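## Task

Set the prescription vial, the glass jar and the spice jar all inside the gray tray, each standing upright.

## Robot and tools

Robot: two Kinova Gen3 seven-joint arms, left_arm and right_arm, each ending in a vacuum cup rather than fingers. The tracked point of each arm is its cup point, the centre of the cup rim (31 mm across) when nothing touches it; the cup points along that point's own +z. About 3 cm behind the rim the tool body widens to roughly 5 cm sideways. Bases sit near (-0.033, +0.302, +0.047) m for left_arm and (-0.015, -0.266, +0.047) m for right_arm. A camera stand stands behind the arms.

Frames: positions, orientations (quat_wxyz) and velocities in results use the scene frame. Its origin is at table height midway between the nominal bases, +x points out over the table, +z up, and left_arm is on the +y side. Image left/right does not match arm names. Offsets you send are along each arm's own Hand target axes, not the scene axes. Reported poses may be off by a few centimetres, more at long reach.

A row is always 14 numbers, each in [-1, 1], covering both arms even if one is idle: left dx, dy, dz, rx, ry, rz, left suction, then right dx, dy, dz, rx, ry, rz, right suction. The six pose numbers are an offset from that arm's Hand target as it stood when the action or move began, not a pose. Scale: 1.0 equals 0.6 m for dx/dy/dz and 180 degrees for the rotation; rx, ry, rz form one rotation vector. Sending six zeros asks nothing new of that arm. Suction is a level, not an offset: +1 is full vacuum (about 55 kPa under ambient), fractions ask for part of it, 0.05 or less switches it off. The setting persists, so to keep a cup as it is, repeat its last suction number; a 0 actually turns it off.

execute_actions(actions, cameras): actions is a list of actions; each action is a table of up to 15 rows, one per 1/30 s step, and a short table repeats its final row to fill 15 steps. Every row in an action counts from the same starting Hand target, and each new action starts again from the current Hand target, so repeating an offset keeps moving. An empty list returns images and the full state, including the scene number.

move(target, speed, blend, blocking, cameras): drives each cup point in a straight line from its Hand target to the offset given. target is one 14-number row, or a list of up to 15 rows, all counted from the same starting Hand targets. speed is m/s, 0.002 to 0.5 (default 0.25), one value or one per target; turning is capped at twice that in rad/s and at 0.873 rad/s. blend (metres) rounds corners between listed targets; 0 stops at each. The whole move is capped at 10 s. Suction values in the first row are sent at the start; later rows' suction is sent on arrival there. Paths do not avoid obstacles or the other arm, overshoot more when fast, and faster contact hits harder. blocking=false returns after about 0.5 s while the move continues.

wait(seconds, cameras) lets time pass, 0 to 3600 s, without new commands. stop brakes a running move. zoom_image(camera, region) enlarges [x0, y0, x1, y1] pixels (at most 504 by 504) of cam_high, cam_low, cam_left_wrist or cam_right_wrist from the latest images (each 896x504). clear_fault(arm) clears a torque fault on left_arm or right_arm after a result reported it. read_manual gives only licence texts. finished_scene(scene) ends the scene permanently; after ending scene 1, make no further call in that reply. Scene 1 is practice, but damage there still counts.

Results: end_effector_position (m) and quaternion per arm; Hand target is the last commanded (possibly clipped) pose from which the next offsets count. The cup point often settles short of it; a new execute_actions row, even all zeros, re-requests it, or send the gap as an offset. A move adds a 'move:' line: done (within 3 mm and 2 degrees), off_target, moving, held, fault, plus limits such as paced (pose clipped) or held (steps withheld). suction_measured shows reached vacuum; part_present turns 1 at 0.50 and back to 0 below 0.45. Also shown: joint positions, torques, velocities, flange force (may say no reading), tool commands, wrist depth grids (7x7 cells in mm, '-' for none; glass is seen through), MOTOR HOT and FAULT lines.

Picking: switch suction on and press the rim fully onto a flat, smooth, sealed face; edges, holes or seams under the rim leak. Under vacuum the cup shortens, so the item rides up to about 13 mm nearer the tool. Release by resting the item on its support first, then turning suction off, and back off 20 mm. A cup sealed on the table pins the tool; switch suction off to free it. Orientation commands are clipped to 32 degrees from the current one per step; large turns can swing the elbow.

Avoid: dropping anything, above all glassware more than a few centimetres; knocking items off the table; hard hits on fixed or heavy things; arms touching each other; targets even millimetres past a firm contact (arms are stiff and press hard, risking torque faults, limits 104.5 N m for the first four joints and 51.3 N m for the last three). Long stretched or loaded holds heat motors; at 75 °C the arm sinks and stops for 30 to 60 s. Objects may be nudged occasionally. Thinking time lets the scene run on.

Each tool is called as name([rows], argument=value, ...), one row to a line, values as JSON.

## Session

execute_actions(actions=[])

zoom_image(camera="cam_high", region=[260, 40, 640, 460])

Scene clock: 0.00 s.
left_arm: end_effector_position=(+0.2260, +0.3261, +0.3512) suction_measured=0.01 part_present=0 end_effector_quat_wxyz=(-0.274, +0.667, -0.636, -0.274) | right_arm: end_effector_position=(+0.0614, -0.6706, +0.3050) suction_measured=0.00 part_present=0 end_effector_quat_wxyz=(+0.031, +0.705, +0.609, -0.362)
Joint positions: left_arm=[0.452 0.176 0.062 2.091 -0.683 1.407 -0.704] | right_arm=[1.124 0.309 -0.337 2.072 1.024 1.066 1.559]
Joint velocities: within noise
Joint torques (N m): no reading
Flange force (N): no reading
Wrist depth (mm): cam_left_wrist=[2429 2248 2132 619 549 493 440 / 2411 2255 2146 623 549 493 439 / 2376 2139 2167 621 551 493 439 / 2438 2550 2139 622 553 493 440 / 2447 2521 2167 623 552 496 439 / 2483 2580 2167 641 552 494 441 / 2483 2590 2160 1857 1582 1393 441] | cam_right_wrist=[2294 2286 2248 1933 1718 1542 1417 / 2531 2394 2085 1832 1658 1470 1329 / 2456 2195 1939 1740 1553 1405 1282 / 2351 2092 1847 1666 1503 1361 1253 / 2263 1950 1759 1575 1429 1310 1199 / 2146 1878 1666 1528 1378 1258 1167 / 2066 1768 1590 1454 1331 1223 1112]
Hand target: left_arm +0.2260, +0.3261, +0.3512; -0.274, +0.667, -0.636, -0.274 | right_arm +0.0614, -0.6706, +0.3050; +0.031, +0.705, +0.609, -0.362
Tool commands: left_gripper/suction=+0.0 right_gripper/suction=+0.0

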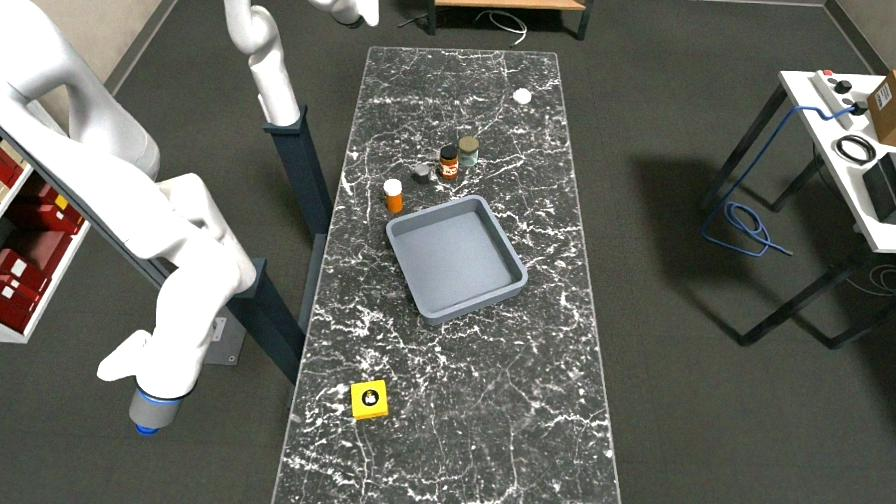

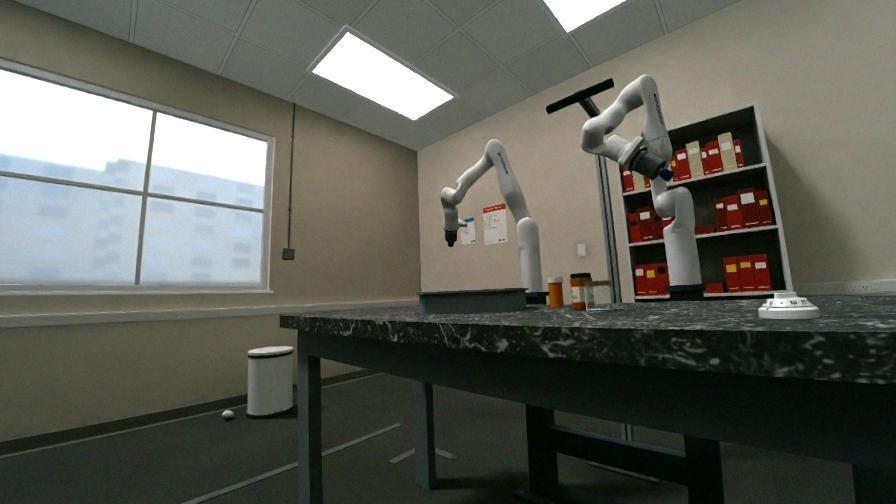

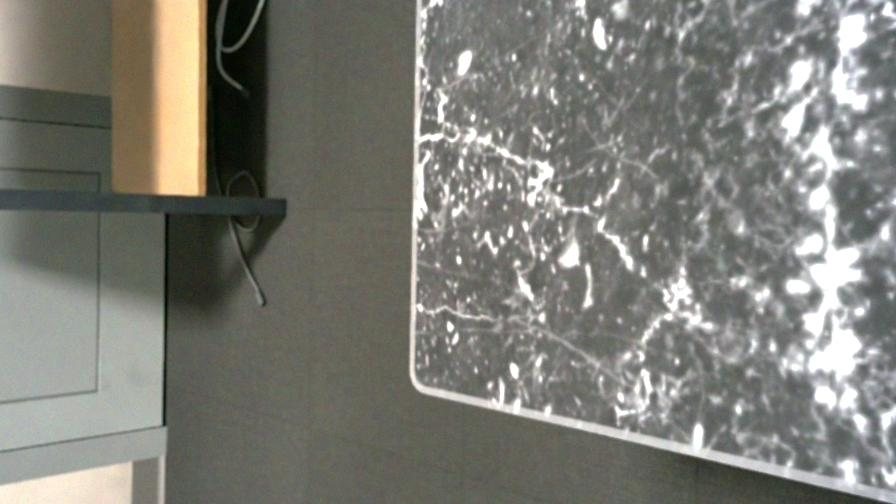

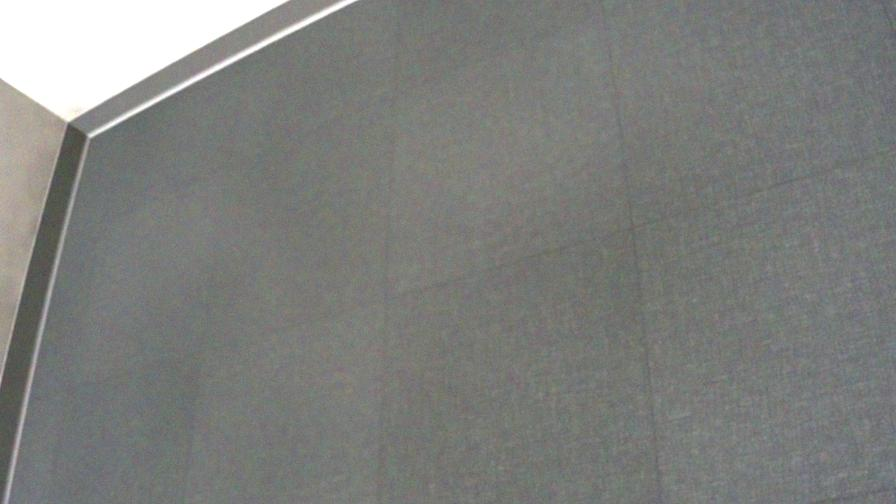

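Scaled by 1.200 from the camera's image (finer frame: 1280x720).

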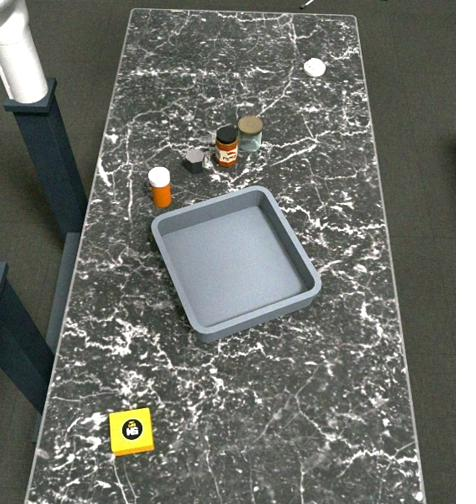

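move(target=[0.292,-0.352,-0.168,0,0.2534,0.0143,0,0.853,0.147,-0.703,0.0219,0.2561,0.431,0], speed=0.4, cameras=["cam_left_wrist","cam_right_wrist"])

Scene clock: 34.83 s.
left_arm: end_effector_position=(+0.4460, +0.1405, +0.3001) suction_measured=0.01 part_present=0 end_effector_quat_wxyz=(-0.001, +0.707, -0.707, +0.000) | right_arm: end_effector_position=(+0.3365, -0.0607, +0.2994) suction_measured=0.00 part_present=0 end_effector_quat_wxyz=(+0.000, +1.000, +0.000, +0.000)
Joint positions: left_arm=[0.167 0.537 0.183 1.426 -0.102 1.187 -1.209] | right_arm=[-0.055 0.397 -0.721 1.747 0.29 1.108 -0.876]
Joint torques (N m): left_arm=[-0.44 -15.88 1.41 -6.73 -0.4 0.05 0.18] | right_arm=[-0.66 -13.44 -2.16 -6.02 0.16 -0.09 0.03]
Flange force (N): left_arm=[0.5 0.0 0.9] | right_arm=[4.0 -0.6 1.7]
Wrist depth (mm): cam_left_wrist=[413 412 411 410 408 408 405 / 413 413 346 410 410 408 408 / 414 413 345 410 410 409 408 / 415 413 412 412 410 410 409 / 414 415 413 324 411 411 409 / 416 415 416 412 412 411 410 / 416 416 415 414 371 410 411] | cam_right_wrist=[825 412 413 414 376 416 417 / 412 412 412 413 414 416 417 / 410 410 411 412 414 415 417 / 408 410 410 323 413 414 415 / 409 409 410 410 413 413 411 / 407 409 409 410 411 408 409 / 767 408 408 410 407 408 410]
Hand target: left_arm +0.4460, +0.1405, +0.3001; -0.001, +0.707, -0.707, +0.000 | right_arm +0.3365, -0.0607, +0.2994; +0.000, +1.000, +0.000, +0.000
Off the commanded pose: left_arm 0.000 m, 0 deg | right_arm 0.000 m, 0 deg.
move: done

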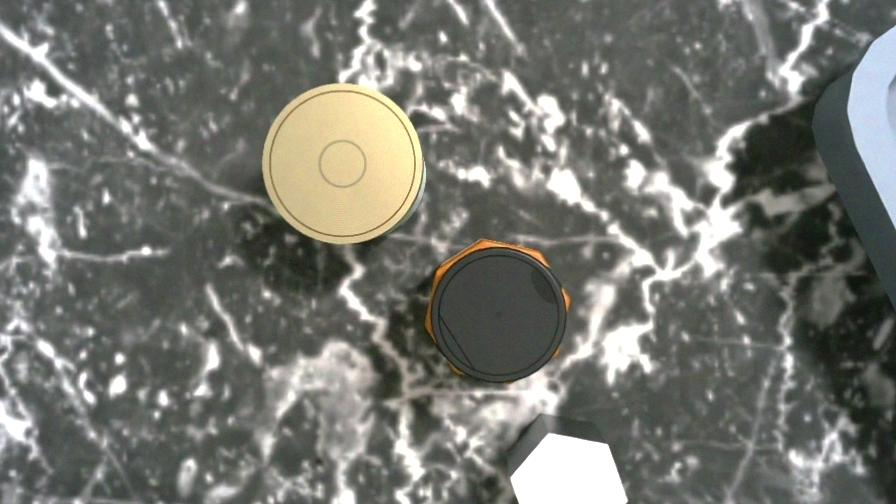

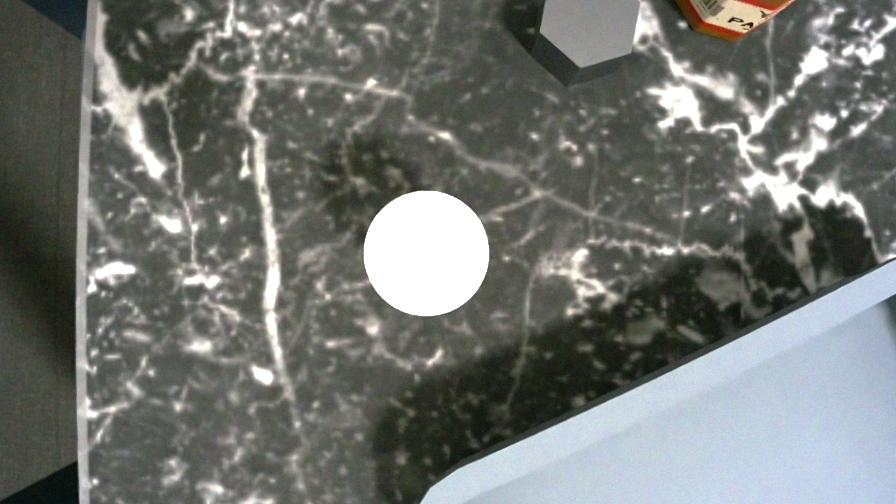

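move([
  [0.0235,-0.0507,0.325,0,0,0,1,-0.0043,-0.0998,0.3233,0,0,0,1],
  [0.0235,-0.0507,0.3618,0,0,0,1,-0.0043,-0.0998,0.3598,0,0,0,1],
  [0.0235,-0.0507,0.361,0,0,0,1,-0.0043,-0.0998,0.359,0,0,0,1],
], speed=[0.35,0.05,0.002], blend=[0.004,0,0])

Scene clock: 60.07 s.
left_arm: end_effector_position=(+0.4764, +0.1266, +0.0833) suction_measured=0.96 part_present=1 end_effector_quat_wxyz=(-0.001, +0.707, -0.707, +0.000) | right_arm: end_effector_position=(+0.3339, -0.0011, +0.0839) suction_measured=0.99 part_present=1 end_effector_quat_wxyz=(+0.001, +1.000, +0.000, +0.000)
Joint positions: left_arm=[0.21 0.903 0.135 1.517 -0.16 0.733 -1.159] | right_arm=[-0.355 0.815 -0.514 1.879 0.66 0.624 -1.293]
Joint torques (N m): left_arm=[-0.49 -19.4 1.65 -4.93 -0.45 0.03 0.19] | right_arm=[-0.72 -17.95 -2.66 -3.25 0.07 -0.14 0.14]
Flange force (N): left_arm=[1.0 0.0 1.9] | right_arm=[3.4 -0.8 4.2]
Wrist depth (mm): cam_left_wrist=[194 194 193 193 192 192 192 / - - 194 193 193 192 192 / - - 194 193 193 193 192 / - - 194 194 193 193 192 / - - 195 194 194 193 193 / - - 195 194 194 194 193 / - 196 195 - 194 194 193] | cam_right_wrist=[195 196 196 197 198 185 - / 195 196 196 197 198 190 198 / 195 195 196 197 197 197 198 / 194 195 195 196 197 197 197 / 194 194 195 196 196 197 197 / 194 194 195 195 196 196 197 / 193 194 194 - 195 196 197]
Hand target: left_arm +0.4765, +0.1266, +0.0835; -0.001, +0.707, -0.707, +0.000 | right_arm +0.3340, -0.0011, +0.0840; +0.001, +1.000, +0.000, +0.000
Off the commanded pose: left_arm 0.000 m, 0 deg | right_arm 0.000 m, 0 deg.
move: done

move([
  [0,0,-0.2,0,0,0,1,0,0,-0.193,0,0,0,1],
  [0,0,-0.2,0,0,0,1,0.27,0.353,-0.193,0,0,0,1],
  [0,0,-0.2,0,0,0,1,0.27,0.353,-0.02,0,0,0,1],
  [0,0,-0.2,0,0,0,1,0.27,0.353,0.0078,0,0,0,1],
  [0,0,-0.2,0,0,0,1,0.27,0.353,0.0072,0,0,0,0],
  [0,0,-0.2,0,0,0,1,0.27,0.353,0.005,0,0,0,0],
  [0,0,-0.2,0,0,0,1,0.27,0.353,-0.2,0,0,0,0],
  [0.392,-0.0893,-0.2,0,0,0,1,0.1,0.8,-0.25,0,0,0,0],
], speed=[0.15,0.3,0.2,0.03,0.01,0.003,0.2,0.35], blend=[0.03,0.03,0.004,0,0,0,0.03,0], cameras=["cam_high","cam_left_wrist"])

zoom_image(camera="cam_high", region=[340, 120, 580, 340])

Scene clock: 90.07 s.
left_arm: end_effector_position=(+0.5302, -0.1086, +0.2032) suction_measured=0.99 part_present=1 end_effector_quat_wxyz=(-0.001, +0.707, -0.707, +0.000) | right_arm: end_effector_position=(+0.3940, -0.4809, +0.2344) suction_measured=0.00 part_present=0 end_effector_quat_wxyz=(+0.001, +1.000, +0.000, +0.000)
Joint positions: left_arm=[0.556 1.152 0.187 0.507 -0.172 1.491 -0.925] | right_arm=[0.846 0.587 -0.624 1.671 0.393 1.011 0.082]
Joint velocities: left_arm=[0 0.001 0.001 -0.005 0 0.001 0] | right_arm=[within noise]
Joint torques (N m): left_arm=[-0.43 -23.8 1.51 -7.56 -0.39 -0.05 0.2] | right_arm=[-0.75 -16.47 -2.58 -5.57 0.03 -0.07 0.14]
Flange force (N): left_arm=no reading | right_arm=[2.3 2.9 2.6]
Wrist depth (mm): cam_left_wrist=[314 313 312 312 311 250 306 / 315 314 313 312 251 307 306 / 315 313 314 252 308 307 307 / 316 254 253 310 309 308 307 / 256 311 310 310 309 308 308 / 316 312 311 310 310 309 308 / 316 296 312 - 310 309 308] | cam_right_wrist=[346 347 349 349 289 290 352 / 346 346 348 348 349 350 351 / 344 346 347 347 348 349 350 / 344 345 345 347 347 350 350 / 343 343 346 346 347 347 349 / 343 344 345 346 346 347 348 / 342 342 336 344 346 346 347]
Hand target: left_arm +0.5303, -0.1087, +0.2032; -0.001, +0.707, -0.707, +0.000 | right_arm +0.3940, -0.4809, +0.2344; +0.001, +1.000, +0.000, +0.000
Off the commanded pose: left_arm 0.000 m, 0 deg | right_arm 0.000 m, 0 deg.
move: done

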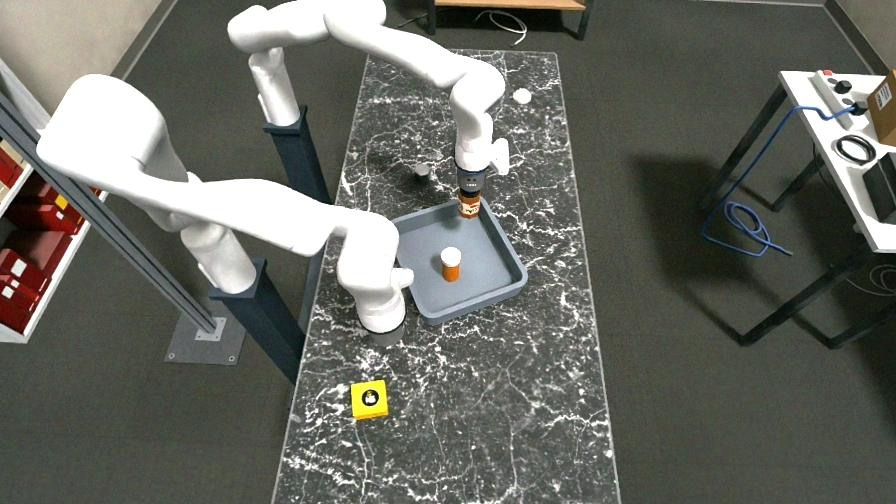

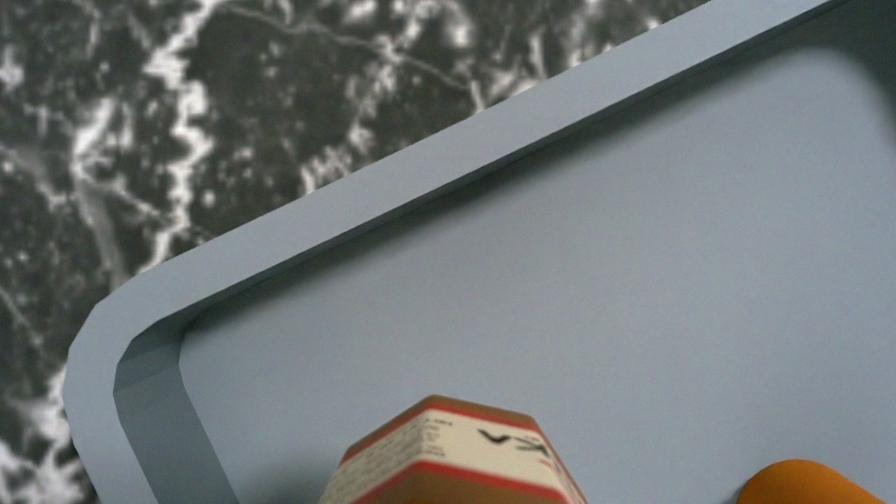

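Scaled by 2.100 from the camera's image (finer frame: 1280x720).

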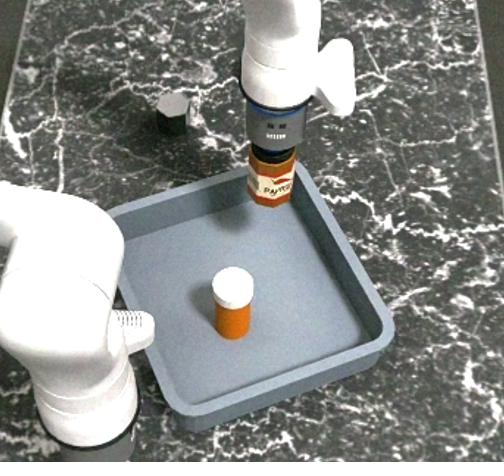

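move([
  [0,0,0.17,0,0,0,1,0,0,0,0,0,0,0],
  [0,0,0.207,0,0,0,1,0,0,0,0,0,0,0],
  [0,0,0.2065,0,0,0,0,0,0,0,0,0,0,0],
  [0,0,0.2045,0,0,0,0,0,0,0,0,0,0,0],
  [0,0,0.06,0,0,0,0,0,0,0,0,0,0,0],
  [-0.4873,-0.0013,0.06,0,0,0,0,0,0,0,0,0,0,0],
  [-0.4873,-0.0013,0.195,0,0,0,1,0,0,0,0,0,0,0],
  [-0.4873,-0.0013,0.2312,0,0,0,1,0,0,0,0,0,0,0],
  [-0.4873,-0.0013,0.232,0,0,0,1,0,0,0,0,0,0,0],
], speed=[0.2,0.03,0.01,0.003,0.2,0.35,0.2,0.04,0.002], blend=[0.004,0,0,0,0.03,0.03,0.0,0,0])

Scene clock: 111.63 s.
left_arm: end_effector_position=(+0.5308, +0.1839, +0.0644) suction_measured=0.89 part_present=1 end_effector_quat_wxyz=(-0.001, +0.707, -0.707, +0.000) | right_arm: end_effector_position=(+0.3940, -0.4809, +0.2344) suction_measured=0.00 part_present=0 end_effector_quat_wxyz=(+0.001, +1.000, +0.000, +0.000)
Joint positions: left_arm=[0.09 0.998 0.144 1.362 -0.171 0.794 -1.283] | right_arm=[0.846 0.587 -0.624 1.671 0.393 1.011 0.082]
Joint torques (N m): left_arm=[-0.52 -21.55 1.86 -5.7 -0.41 0.1 0.18] | right_arm=[-0.82 -16.5 -2.56 -5.49 0.04 -0.09 0.14]
Flange force (N): left_arm=[0.8 0.6 3.4] | right_arm=[2.6 3.1 2.5]
Wrist depth (mm): cam_left_wrist=[175 174 174 174 173 173 173 / 175 175 175 174 174 173 173 / 176 175 175 174 174 173 173 / 176 175 175 175 174 174 173 / 176 176 175 175 175 174 174 / 177 176 175 175 175 174 174 / 177 176 176 176 175 175 174] | cam_right_wrist=[346 347 348 349 289 290 352 / 346 346 347 348 349 349 351 / 344 346 346 347 347 350 350 / 343 346 346 347 347 349 350 / 344 345 346 346 346 348 348 / 343 343 344 345 346 347 347 / 342 343 337 345 345 347 347]
Hand target: left_arm +0.5308, +0.1839, +0.0644; -0.001, +0.707, -0.707, +0.000 | right_arm +0.3940, -0.4809, +0.2344; +0.001, +1.000, +0.000, +0.000
Off the commanded pose: left_arm 0.000 m, 0 deg | right_arm 0.000 m, 0 deg.
move: done

move([
  [0,0,-0.226,0,0,0,1,0,0,0,0,0,0,0],
  [0.5498,0.138,-0.226,0,0,0,1,0,0,0,0,0,0,0],
  [0.5498,0.138,-0.03,0,0,0,1,0,0,0,0,0,0,0],
  [0.5498,0.138,0.0047,0,0,0,1,0,0,0,0,0,0,0],
  [0.5498,0.138,0.0042,0,0,0,0,0,0,0,0,0,0,0],
  [0.5498,0.138,0.002,0,0,0,0,0,0,0,0,0,0,0],
  [0.5498,0.138,-0.2,0,0,0,0,0,0,0,0,0,0,0],
], speed=[0.15,0.3,0.2,0.03,0.01,0.003,0.2], blend=[0.03,0.03,0.004,0,0,0,0], cameras=["cam_high"])

zoom_image(camera="cam_high", region=[340, 120, 580, 340])

Scene clock: 125.40 s.
left_arm: end_effector_position=(+0.4483, -0.1462, +0.1839) suction_measured=0.01 part_present=0 end_effector_quat_wxyz=(-0.001, +0.707, -0.707, +0.000) | right_arm: end_effector_position=(+0.3940, -0.4809, +0.2344) suction_measured=0.00 part_present=0 end_effector_quat_wxyz=(+0.001, +1.000, +0.000, +0.000)
Joint positions: left_arm=[0.648 1.021 0.184 0.862 -0.165 1.271 -0.778] | right_arm=[0.846 0.587 -0.624 1.671 0.393 1.011 0.082]
Joint torques (N m): left_arm=[-0.47 -22.04 1.73 -7.23 -0.43 -0.06 0.17] | right_arm=[-0.77 -16.49 -2.52 -5.51 0.04 -0.11 0.15]
Flange force (N): left_arm=[-1.1 2.1 0.9] | right_arm=[2.6 3.0 2.4]
Wrist depth (mm): cam_left_wrist=[287 290 289 289 288 287 287 / 291 202 202 289 289 288 287 / 292 202 202 290 289 288 288 / 279 292 291 290 290 201 200 / 250 292 291 291 290 200 200 / 236 293 292 225 290 289 201 / 236 293 292 225 225 290 289] | cam_right_wrist=[346 347 348 349 289 290 351 / 345 346 348 349 348 350 351 / 345 346 347 348 348 349 350 / 344 345 346 347 348 349 350 / 343 344 345 346 347 348 349 / 343 344 344 346 346 347 347 / 341 342 337 345 345 346 347]
Hand target: left_arm +0.4483, -0.1462, +0.1840; -0.001, +0.707, -0.707, +0.000 | right_arm +0.3940, -0.4809, +0.2344; +0.001, +1.000, +0.000, +0.000
Off the commanded pose: left_arm 0.000 m, 0 deg | right_arm 0.000 m, 0 deg.
move: done

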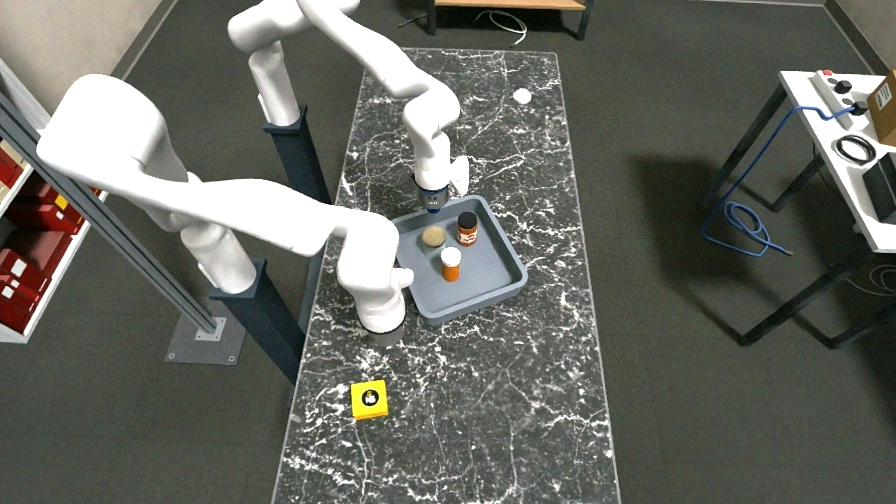

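Scaled by 2.100 from the camera's image (finer frame: 1280x720).

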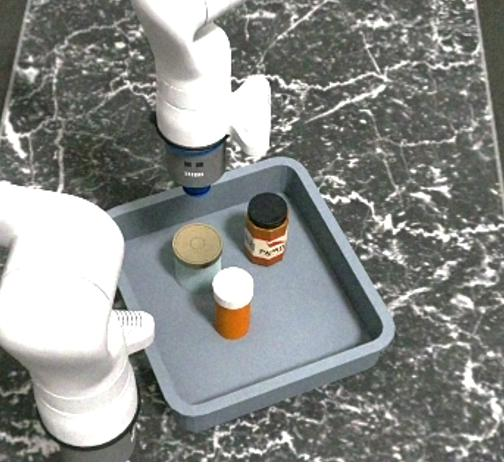

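finished_scene(scene=2)

The scene is finished: the task was done.


## Next scene

Set both the glass jar and the prescription vial inside the gray tray, each standing upright.

execute_actions(actions=[])

Scene clock: 0.00 s.
left_arm: end_effector_position=(+0.1262, +0.4212, +0.2423) suction_measured=0.01 part_present=0 end_effector_quat_wxyz=(-0.293, -0.361, +0.791, -0.397) | right_arm: end_effector_position=(+0.5370, -0.6258, +0.2723) suction_measured=0.01 part_present=0 end_effector_quat_wxyz=(+0.282, +0.744, +0.533, -0.288)
Joint positions: left_arm=[-1.158 0.671 0.091 1.989 0.205 1.49 -3.472] | right_arm=[0.244 0.886 -0.026 1.142 0.915 1.242 1.091]
Joint velocities: within noise
Joint torques (N m): no reading
Flange force (N): no reading
Wrist depth (mm): cam_left_wrist=[435 518 607 720 3266 3142 696 / 425 489 568 2550 3098 754 696 / 404 464 524 2302 810 755 3219 / 382 442 1817 935 823 806 3366 / 374 418 994 917 2420 3219 3490 / 356 1107 1022 1927 2351 2973 3299 / 1203 1061 1553 1847 2203 2642 2973] | cam_right_wrist=[2310 2376 1944 1637 418 365 327 / 2318 2351 1894 1658 422 372 328 / 2225 2351 1950 1700 424 376 331 / 2174 2294 1956 1704 420 377 332 / 2078 1991 1997 1691 422 380 335 / 1973 1827 1956 1727 424 384 337 / 1927 2085 2028 1731 429 386 339]
Hand target: left_arm +0.1262, +0.4212, +0.2423; -0.293, -0.361, +0.791, -0.397 | right_arm +0.5370, -0.6258, +0.2723; +0.282, +0.744, +0.533, -0.288
Tool commands: left_gripper/suction=+0.0 right_gripper/suction=+0.0

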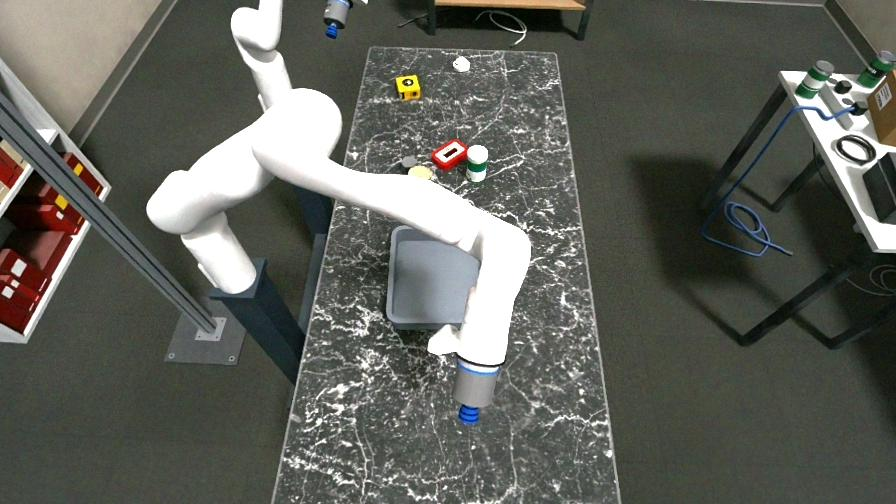

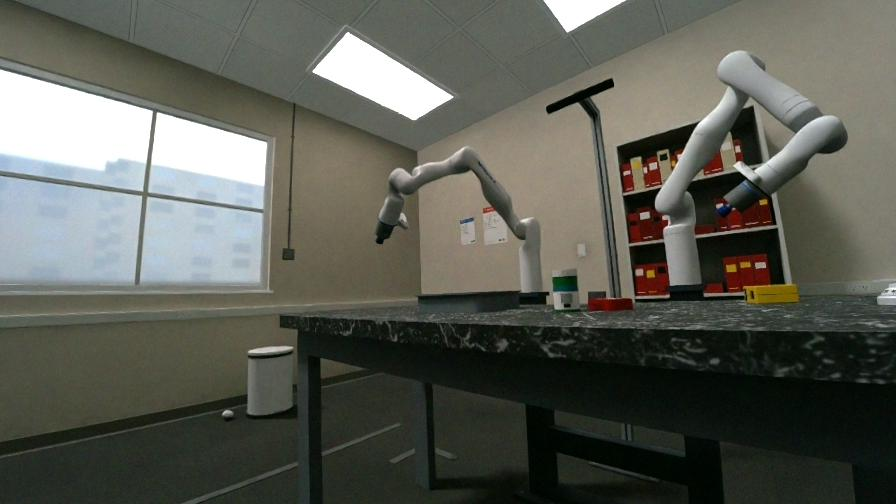

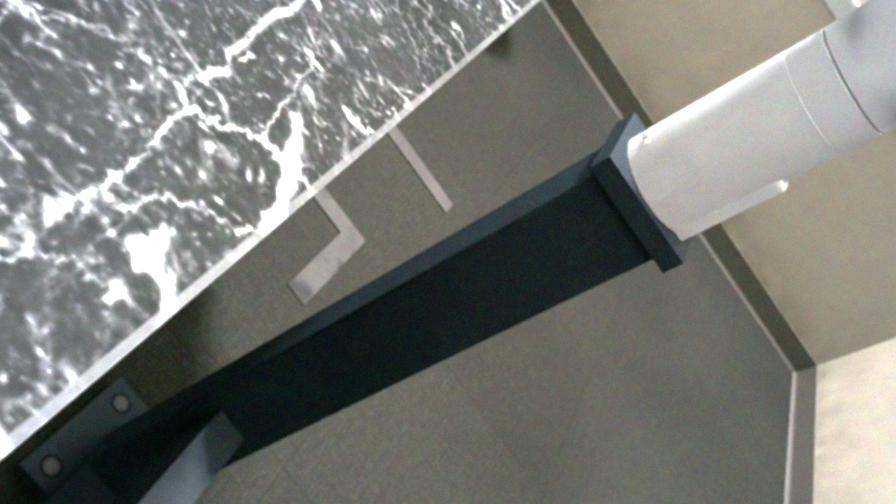

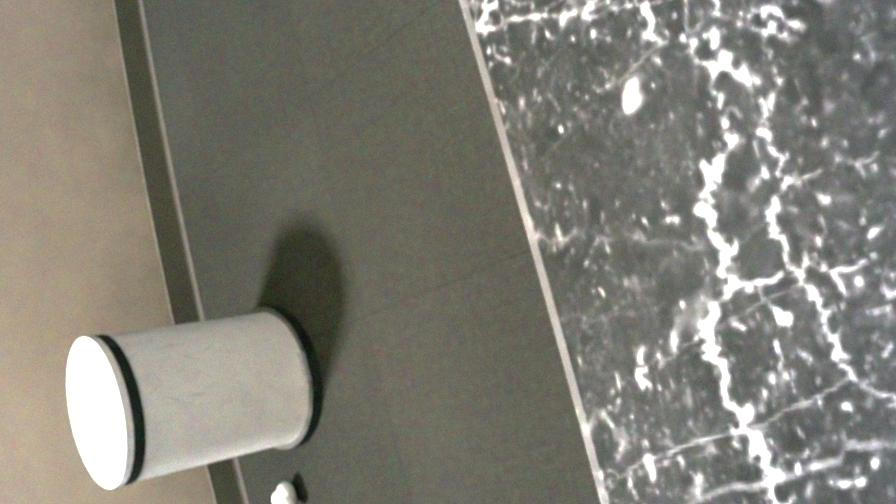

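move(target=[0.0208,-0.4405,0.297,-0.0499,-0.331,-0.2063,0,-0.172,-0.389,-0.003,0,0,0,0], speed=0.4, cameras=["cam_high","cam_left_wrist"])

zoom_image(camera="cam_high", region=[340, 120, 580, 360])

Scene clock: 23.67 s.
left_arm: end_effector_position=(+0.3003, +0.1554, +0.2703) suction_measured=0.01 part_present=0 end_effector_quat_wxyz=(+0.001, +0.707, -0.707, +0.000) | right_arm: end_effector_position=(+0.2867, -0.6262, +0.3224) suction_measured=0.01 part_present=0 end_effector_quat_wxyz=(+0.282, +0.744, +0.533, -0.288)
Joint positions: left_arm=[0.065 0.283 0.354 1.957 -0.12 0.922 -1.094] | right_arm=[0.359 0.352 0.032 1.985 1.074 0.948 0.895]
Joint torques (N m): left_arm=[-0.36 -10.66 1.24 -5.69 -0.41 0.01 0.03] | right_arm=[-0.82 -13.4 0.14 -5.26 0.84 0.49 0.21]
Flange force (N): left_arm=[0.9 -0.8 1.1] | right_arm=[1.5 3.1 4.5]
Wrist depth (mm): cam_left_wrist=[383 382 382 375 380 310 379 / 383 383 382 381 381 310 310 / 385 383 383 382 381 311 380 / 385 384 383 382 340 381 380 / 385 385 384 383 382 383 381 / 386 386 385 384 383 382 381 / 387 385 385 385 383 384 382] | cam_right_wrist=[2294 2465 2009 1709 1467 1285 1139 / 2278 2429 2009 1722 1483 1310 383 / 2174 2368 2034 1727 1497 429 383 / 2153 2368 2053 1768 1556 432 386 / 2139 2302 2059 1759 1553 435 388 / 2072 2278 2078 1792 1564 440 390 / 1991 1807 1933 1792 1567 439 386]
Hand target: left_arm +0.3003, +0.1554, +0.2703; +0.001, +0.707, -0.707, +0.000 | right_arm +0.2867, -0.6262, +0.3224; +0.282, +0.744, +0.533, -0.288
Off the commanded pose: left_arm 0.000 m, 0 deg | right_arm 0.000 m, 0 deg.
move: done

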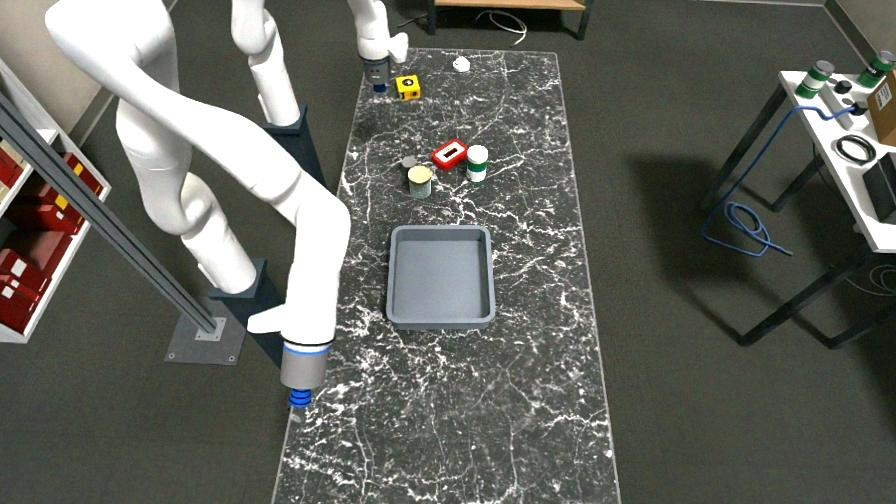

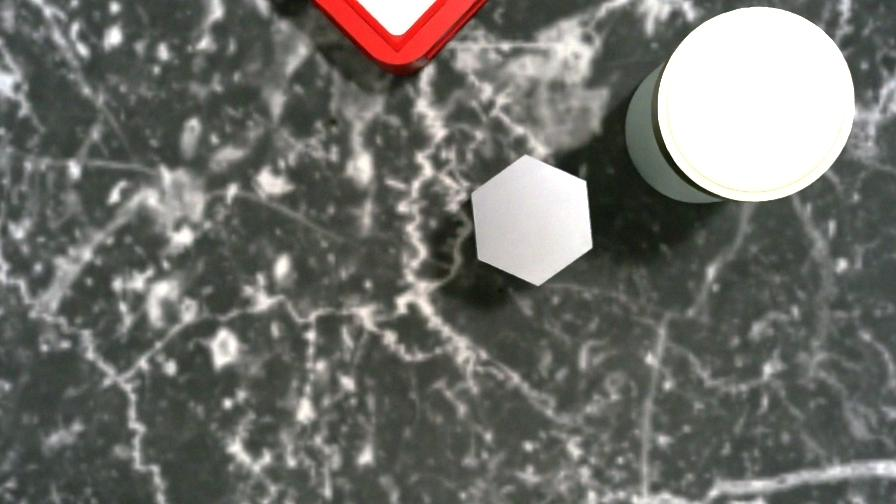

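Scaled by 2.100 from the camera's image (finer frame: 1280x720).

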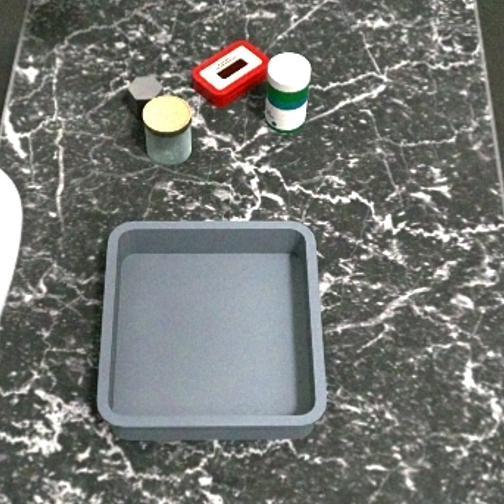

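move([
  [0.0407,-0.1045,0.354,0,0,0,1,0,0,0,0,0,0,0],
  [0.0407,-0.1045,0.388,0,0,0,1,0,0,0,0,0,0,0],
  [0.0407,-0.1045,0.3888,0,0,0,1,0,0,0,0,0,0,0],
], speed=[0.3,0.04,0.002], blend=[0.004,0,0], cameras=["cam_high"])

Scene clock: 49.77 s.
left_arm: end_effector_position=(+0.3629, +0.1307, +0.0370) suction_measured=0.80 part_present=1 end_effector_quat_wxyz=(+0.001, +0.707, -0.707, +0.000) | right_arm: end_effector_position=(+0.2867, -0.6262, +0.3224) suction_measured=0.01 part_present=0 end_effector_quat_wxyz=(+0.282, +0.744, +0.533, -0.288)
Joint positions: left_arm=[0.233 0.868 0.175 1.921 -0.36 0.382 -0.891] | right_arm=[0.359 0.352 0.032 1.985 1.074 0.948 0.895]
Joint torques (N m): left_arm=[-0.47 -17.03 1.85 -2.73 -0.4 0.06 0.16] | right_arm=[-0.76 -13.52 0.15 -5.32 0.88 0.55 0.18]
Flange force (N): left_arm=[1.1 1.0 3.4] | right_arm=[1.6 3.2 4.7]
Wrist depth (mm): cam_left_wrist=[- - - - - - - / - - - - - - - / - - - - - - - / - - - - - - - / - - - - - - - / - - - - - - - / - - - - - - -] | cam_right_wrist=[2326 2420 2046 1704 1483 1282 1147 / 2286 2447 1973 1704 1497 1316 382 / 2232 2351 1997 1736 1500 429 385 / 2153 2318 2046 1759 1553 433 386 / 2105 2351 2028 1782 1567 436 389 / 2046 2302 2053 1768 1582 439 391 / 2021 1782 1927 1817 1556 440 388]
Hand target: left_arm +0.3629, +0.1307, +0.0370; +0.001, +0.707, -0.707, +0.000 | right_arm +0.2867, -0.6262, +0.3224; +0.282, +0.744, +0.533, -0.288
Off the commanded pose: left_arm 0.000 m, 0 deg | right_arm 0.000 m, 0 deg.
move: done

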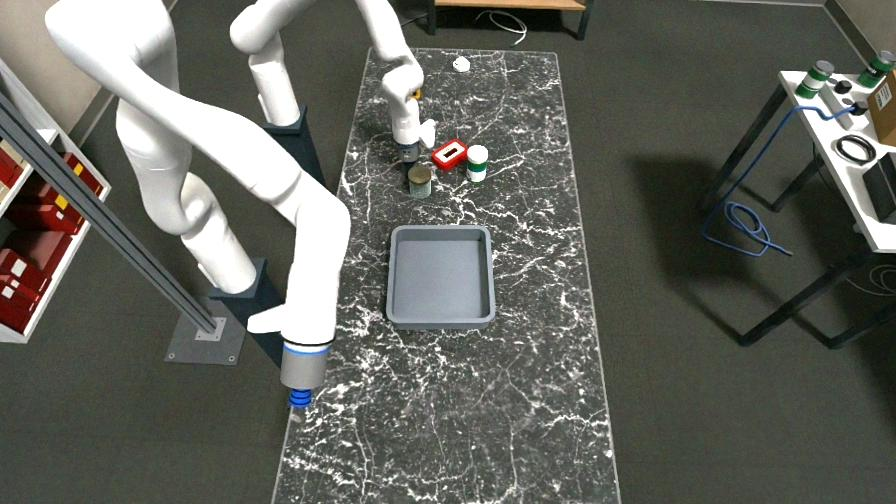

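move([
  [0,0,-0.02,0,0,0,1,0,0,0,0,0,0,0],
  [0,0,-0.27,0,0,0,1,0,0,0,0,0,0,0],
  [0.5345,-0.187,-0.27,0,0,0,1,0,0,0,0,0,0,0],
  [0.5345,-0.187,-0.03,0,0,0,1,0,0,0,0,0,0,0],
  [0.5345,-0.187,0.0033,0,0,0,1,0,0,0,0,0,0,0],
], speed=[0.04,0.15,0.25,0.15,0.03], blend=[0.005,0.03,0.03,0.004,0], cameras=["cam_high"])

Scene clock: 64.50 s.
left_arm: end_effector_position=(+0.4750, -0.1901, +0.0355) suction_measured=0.90 part_present=1 end_effector_quat_wxyz=(+0.001, +0.707, -0.707, +0.000) | right_arm: end_effector_position=(+0.2867, -0.6262, +0.3224) suction_measured=0.01 part_present=0 end_effector_quat_wxyz=(+0.282, +0.744, +0.533, -0.288)
Joint positions: left_arm=[0.663 1.374 0.311 0.566 -0.323 1.228 -0.735] | right_arm=[0.359 0.352 0.032 1.985 1.074 0.948 0.895]
Joint torques (N m): left_arm=[-0.43 -23.58 2.01 -6.58 -0.43 -0.47 0.16] | right_arm=[-0.76 -13.47 0.17 -5.29 0.88 0.5 0.22]
Flange force (N): left_arm=[0.0 0.9 -1.3] | right_arm=[1.7 3.2 4.5]
Wrist depth (mm): cam_left_wrist=[- - - - - - - / - - - - - - - / - - - - - - - / - - - - - - - / - - - - - - - / - - - - - - - / - - - - - - -] | cam_right_wrist=[2351 2438 2028 1709 1460 1273 1145 / 2263 2447 1997 1713 1487 1308 382 / 2210 2368 2028 1740 1500 429 383 / 2188 2326 2034 1763 1560 433 386 / 2125 2294 2053 1763 1553 436 389 / 2072 2294 2046 1802 1579 439 390 / 1979 1807 1933 1822 1567 441 387]
Hand target: left_arm +0.4750, -0.1900, +0.0354; +0.001, +0.707, -0.707, +0.000 | right_arm +0.2867, -0.6262, +0.3224; +0.282, +0.744, +0.533, -0.288
Off the commanded pose: left_arm 0.000 m, 0 deg | right_arm 0.000 m, 0 deg.
move: done

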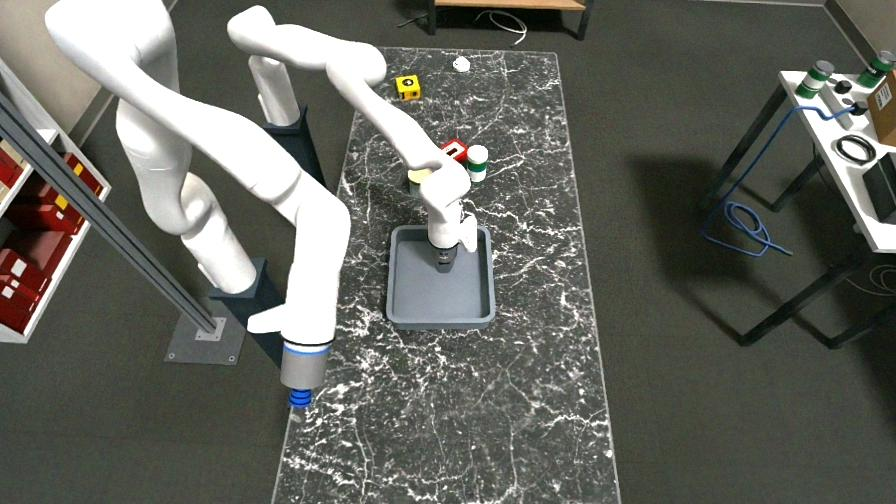

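move([
  [0,0,0.0018,0,0,0,1,0,0,0,0,0,0,0],
  [0,0,0.0012,0,0,0,0,0,0,0,0,0,0,0],
  [0,0,-0.001,0,0,0,0,0,0,0,0,0,0,0],
  [0,0,-0.25,0,0,0,0,0,0,0,0,0,0,0],
], speed=[0.02,0.01,0.003,0.2], cameras=["cam_high"])

zoom_image(camera="cam_high", region=[340, 120, 580, 360])

Scene clock: 72.57 s.
left_arm: end_effector_position=(+0.4750, -0.1899, +0.1854) suction_measured=0.01 part_present=0 end_effector_quat_wxyz=(+0.001, +0.707, -0.707, +0.000) | right_arm: end_effector_position=(+0.2867, -0.6262, +0.3224) suction_measured=0.01 part_present=0 end_effector_quat_wxyz=(+0.282, +0.744, +0.533, -0.288)
Joint positions: left_arm=[0.675 1.218 0.332 0.435 -0.31 1.51 -0.76] | right_arm=[0.359 0.352 0.032 1.985 1.074 0.948 0.895]
Joint torques (N m): left_arm=[-0.32 -23.88 1.78 -6.81 -0.44 0.03 0.12] | right_arm=[-0.68 -13.45 0.19 -5.28 0.84 0.49 0.2]
Flange force (N): left_arm=no reading | right_arm=[1.7 3.2 4.4]
Wrist depth (mm): cam_left_wrist=[295 240 239 239 238 249 264 / 295 264 291 290 290 290 289 / 296 273 292 291 291 290 290 / 297 292 292 292 291 290 290 / 298 292 293 292 291 291 290 / 298 254 293 251 292 291 291 / 298 280 294 251 292 292 291] | cam_right_wrist=[2343 2438 2015 1704 1480 1287 1149 / 2278 2438 1991 1718 1500 1303 382 / 2203 2385 2053 1722 1497 428 384 / 2174 2318 2053 1754 1549 433 386 / 2112 2294 2059 1773 1556 436 388 / 2085 2286 2046 1782 1575 439 391 / 1997 1802 1956 1812 1564 440 388]
Hand target: left_arm +0.4751, -0.1899, +0.1854; +0.001, +0.707, -0.707, +0.000 | right_arm +0.2867, -0.6262, +0.3224; +0.282, +0.744, +0.533, -0.288
Off the commanded pose: left_arm 0.000 m, 0 deg | right_arm 0.000 m, 0 deg.
move: done

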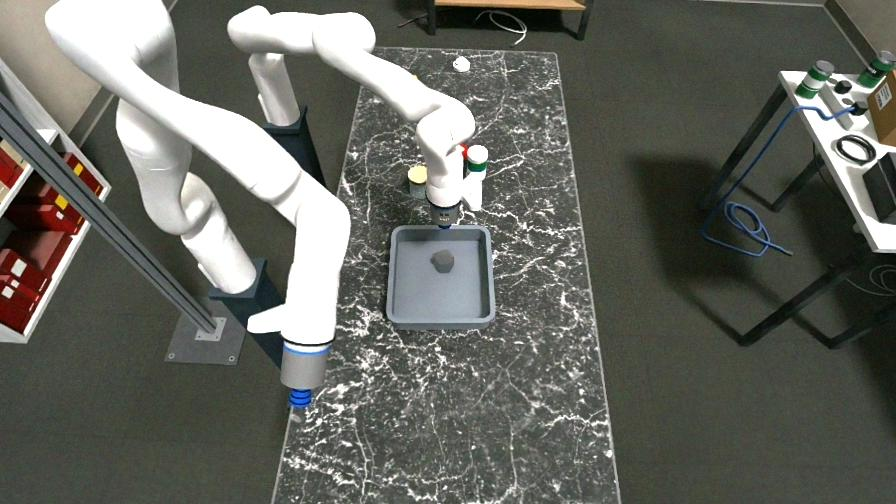

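Scaled by 2.100 from the camera's image (finer frame: 1280x720).

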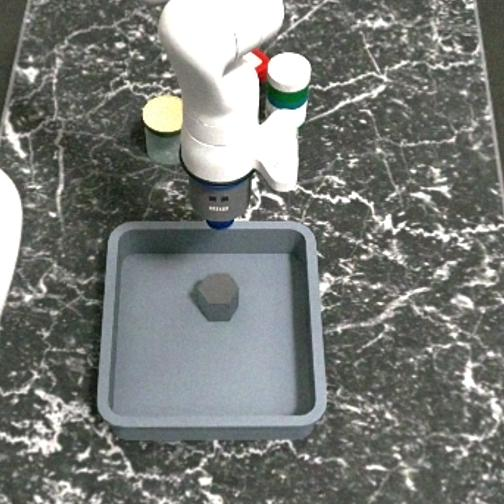

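finished_scene(scene=3)

The scene is finished: the task was done.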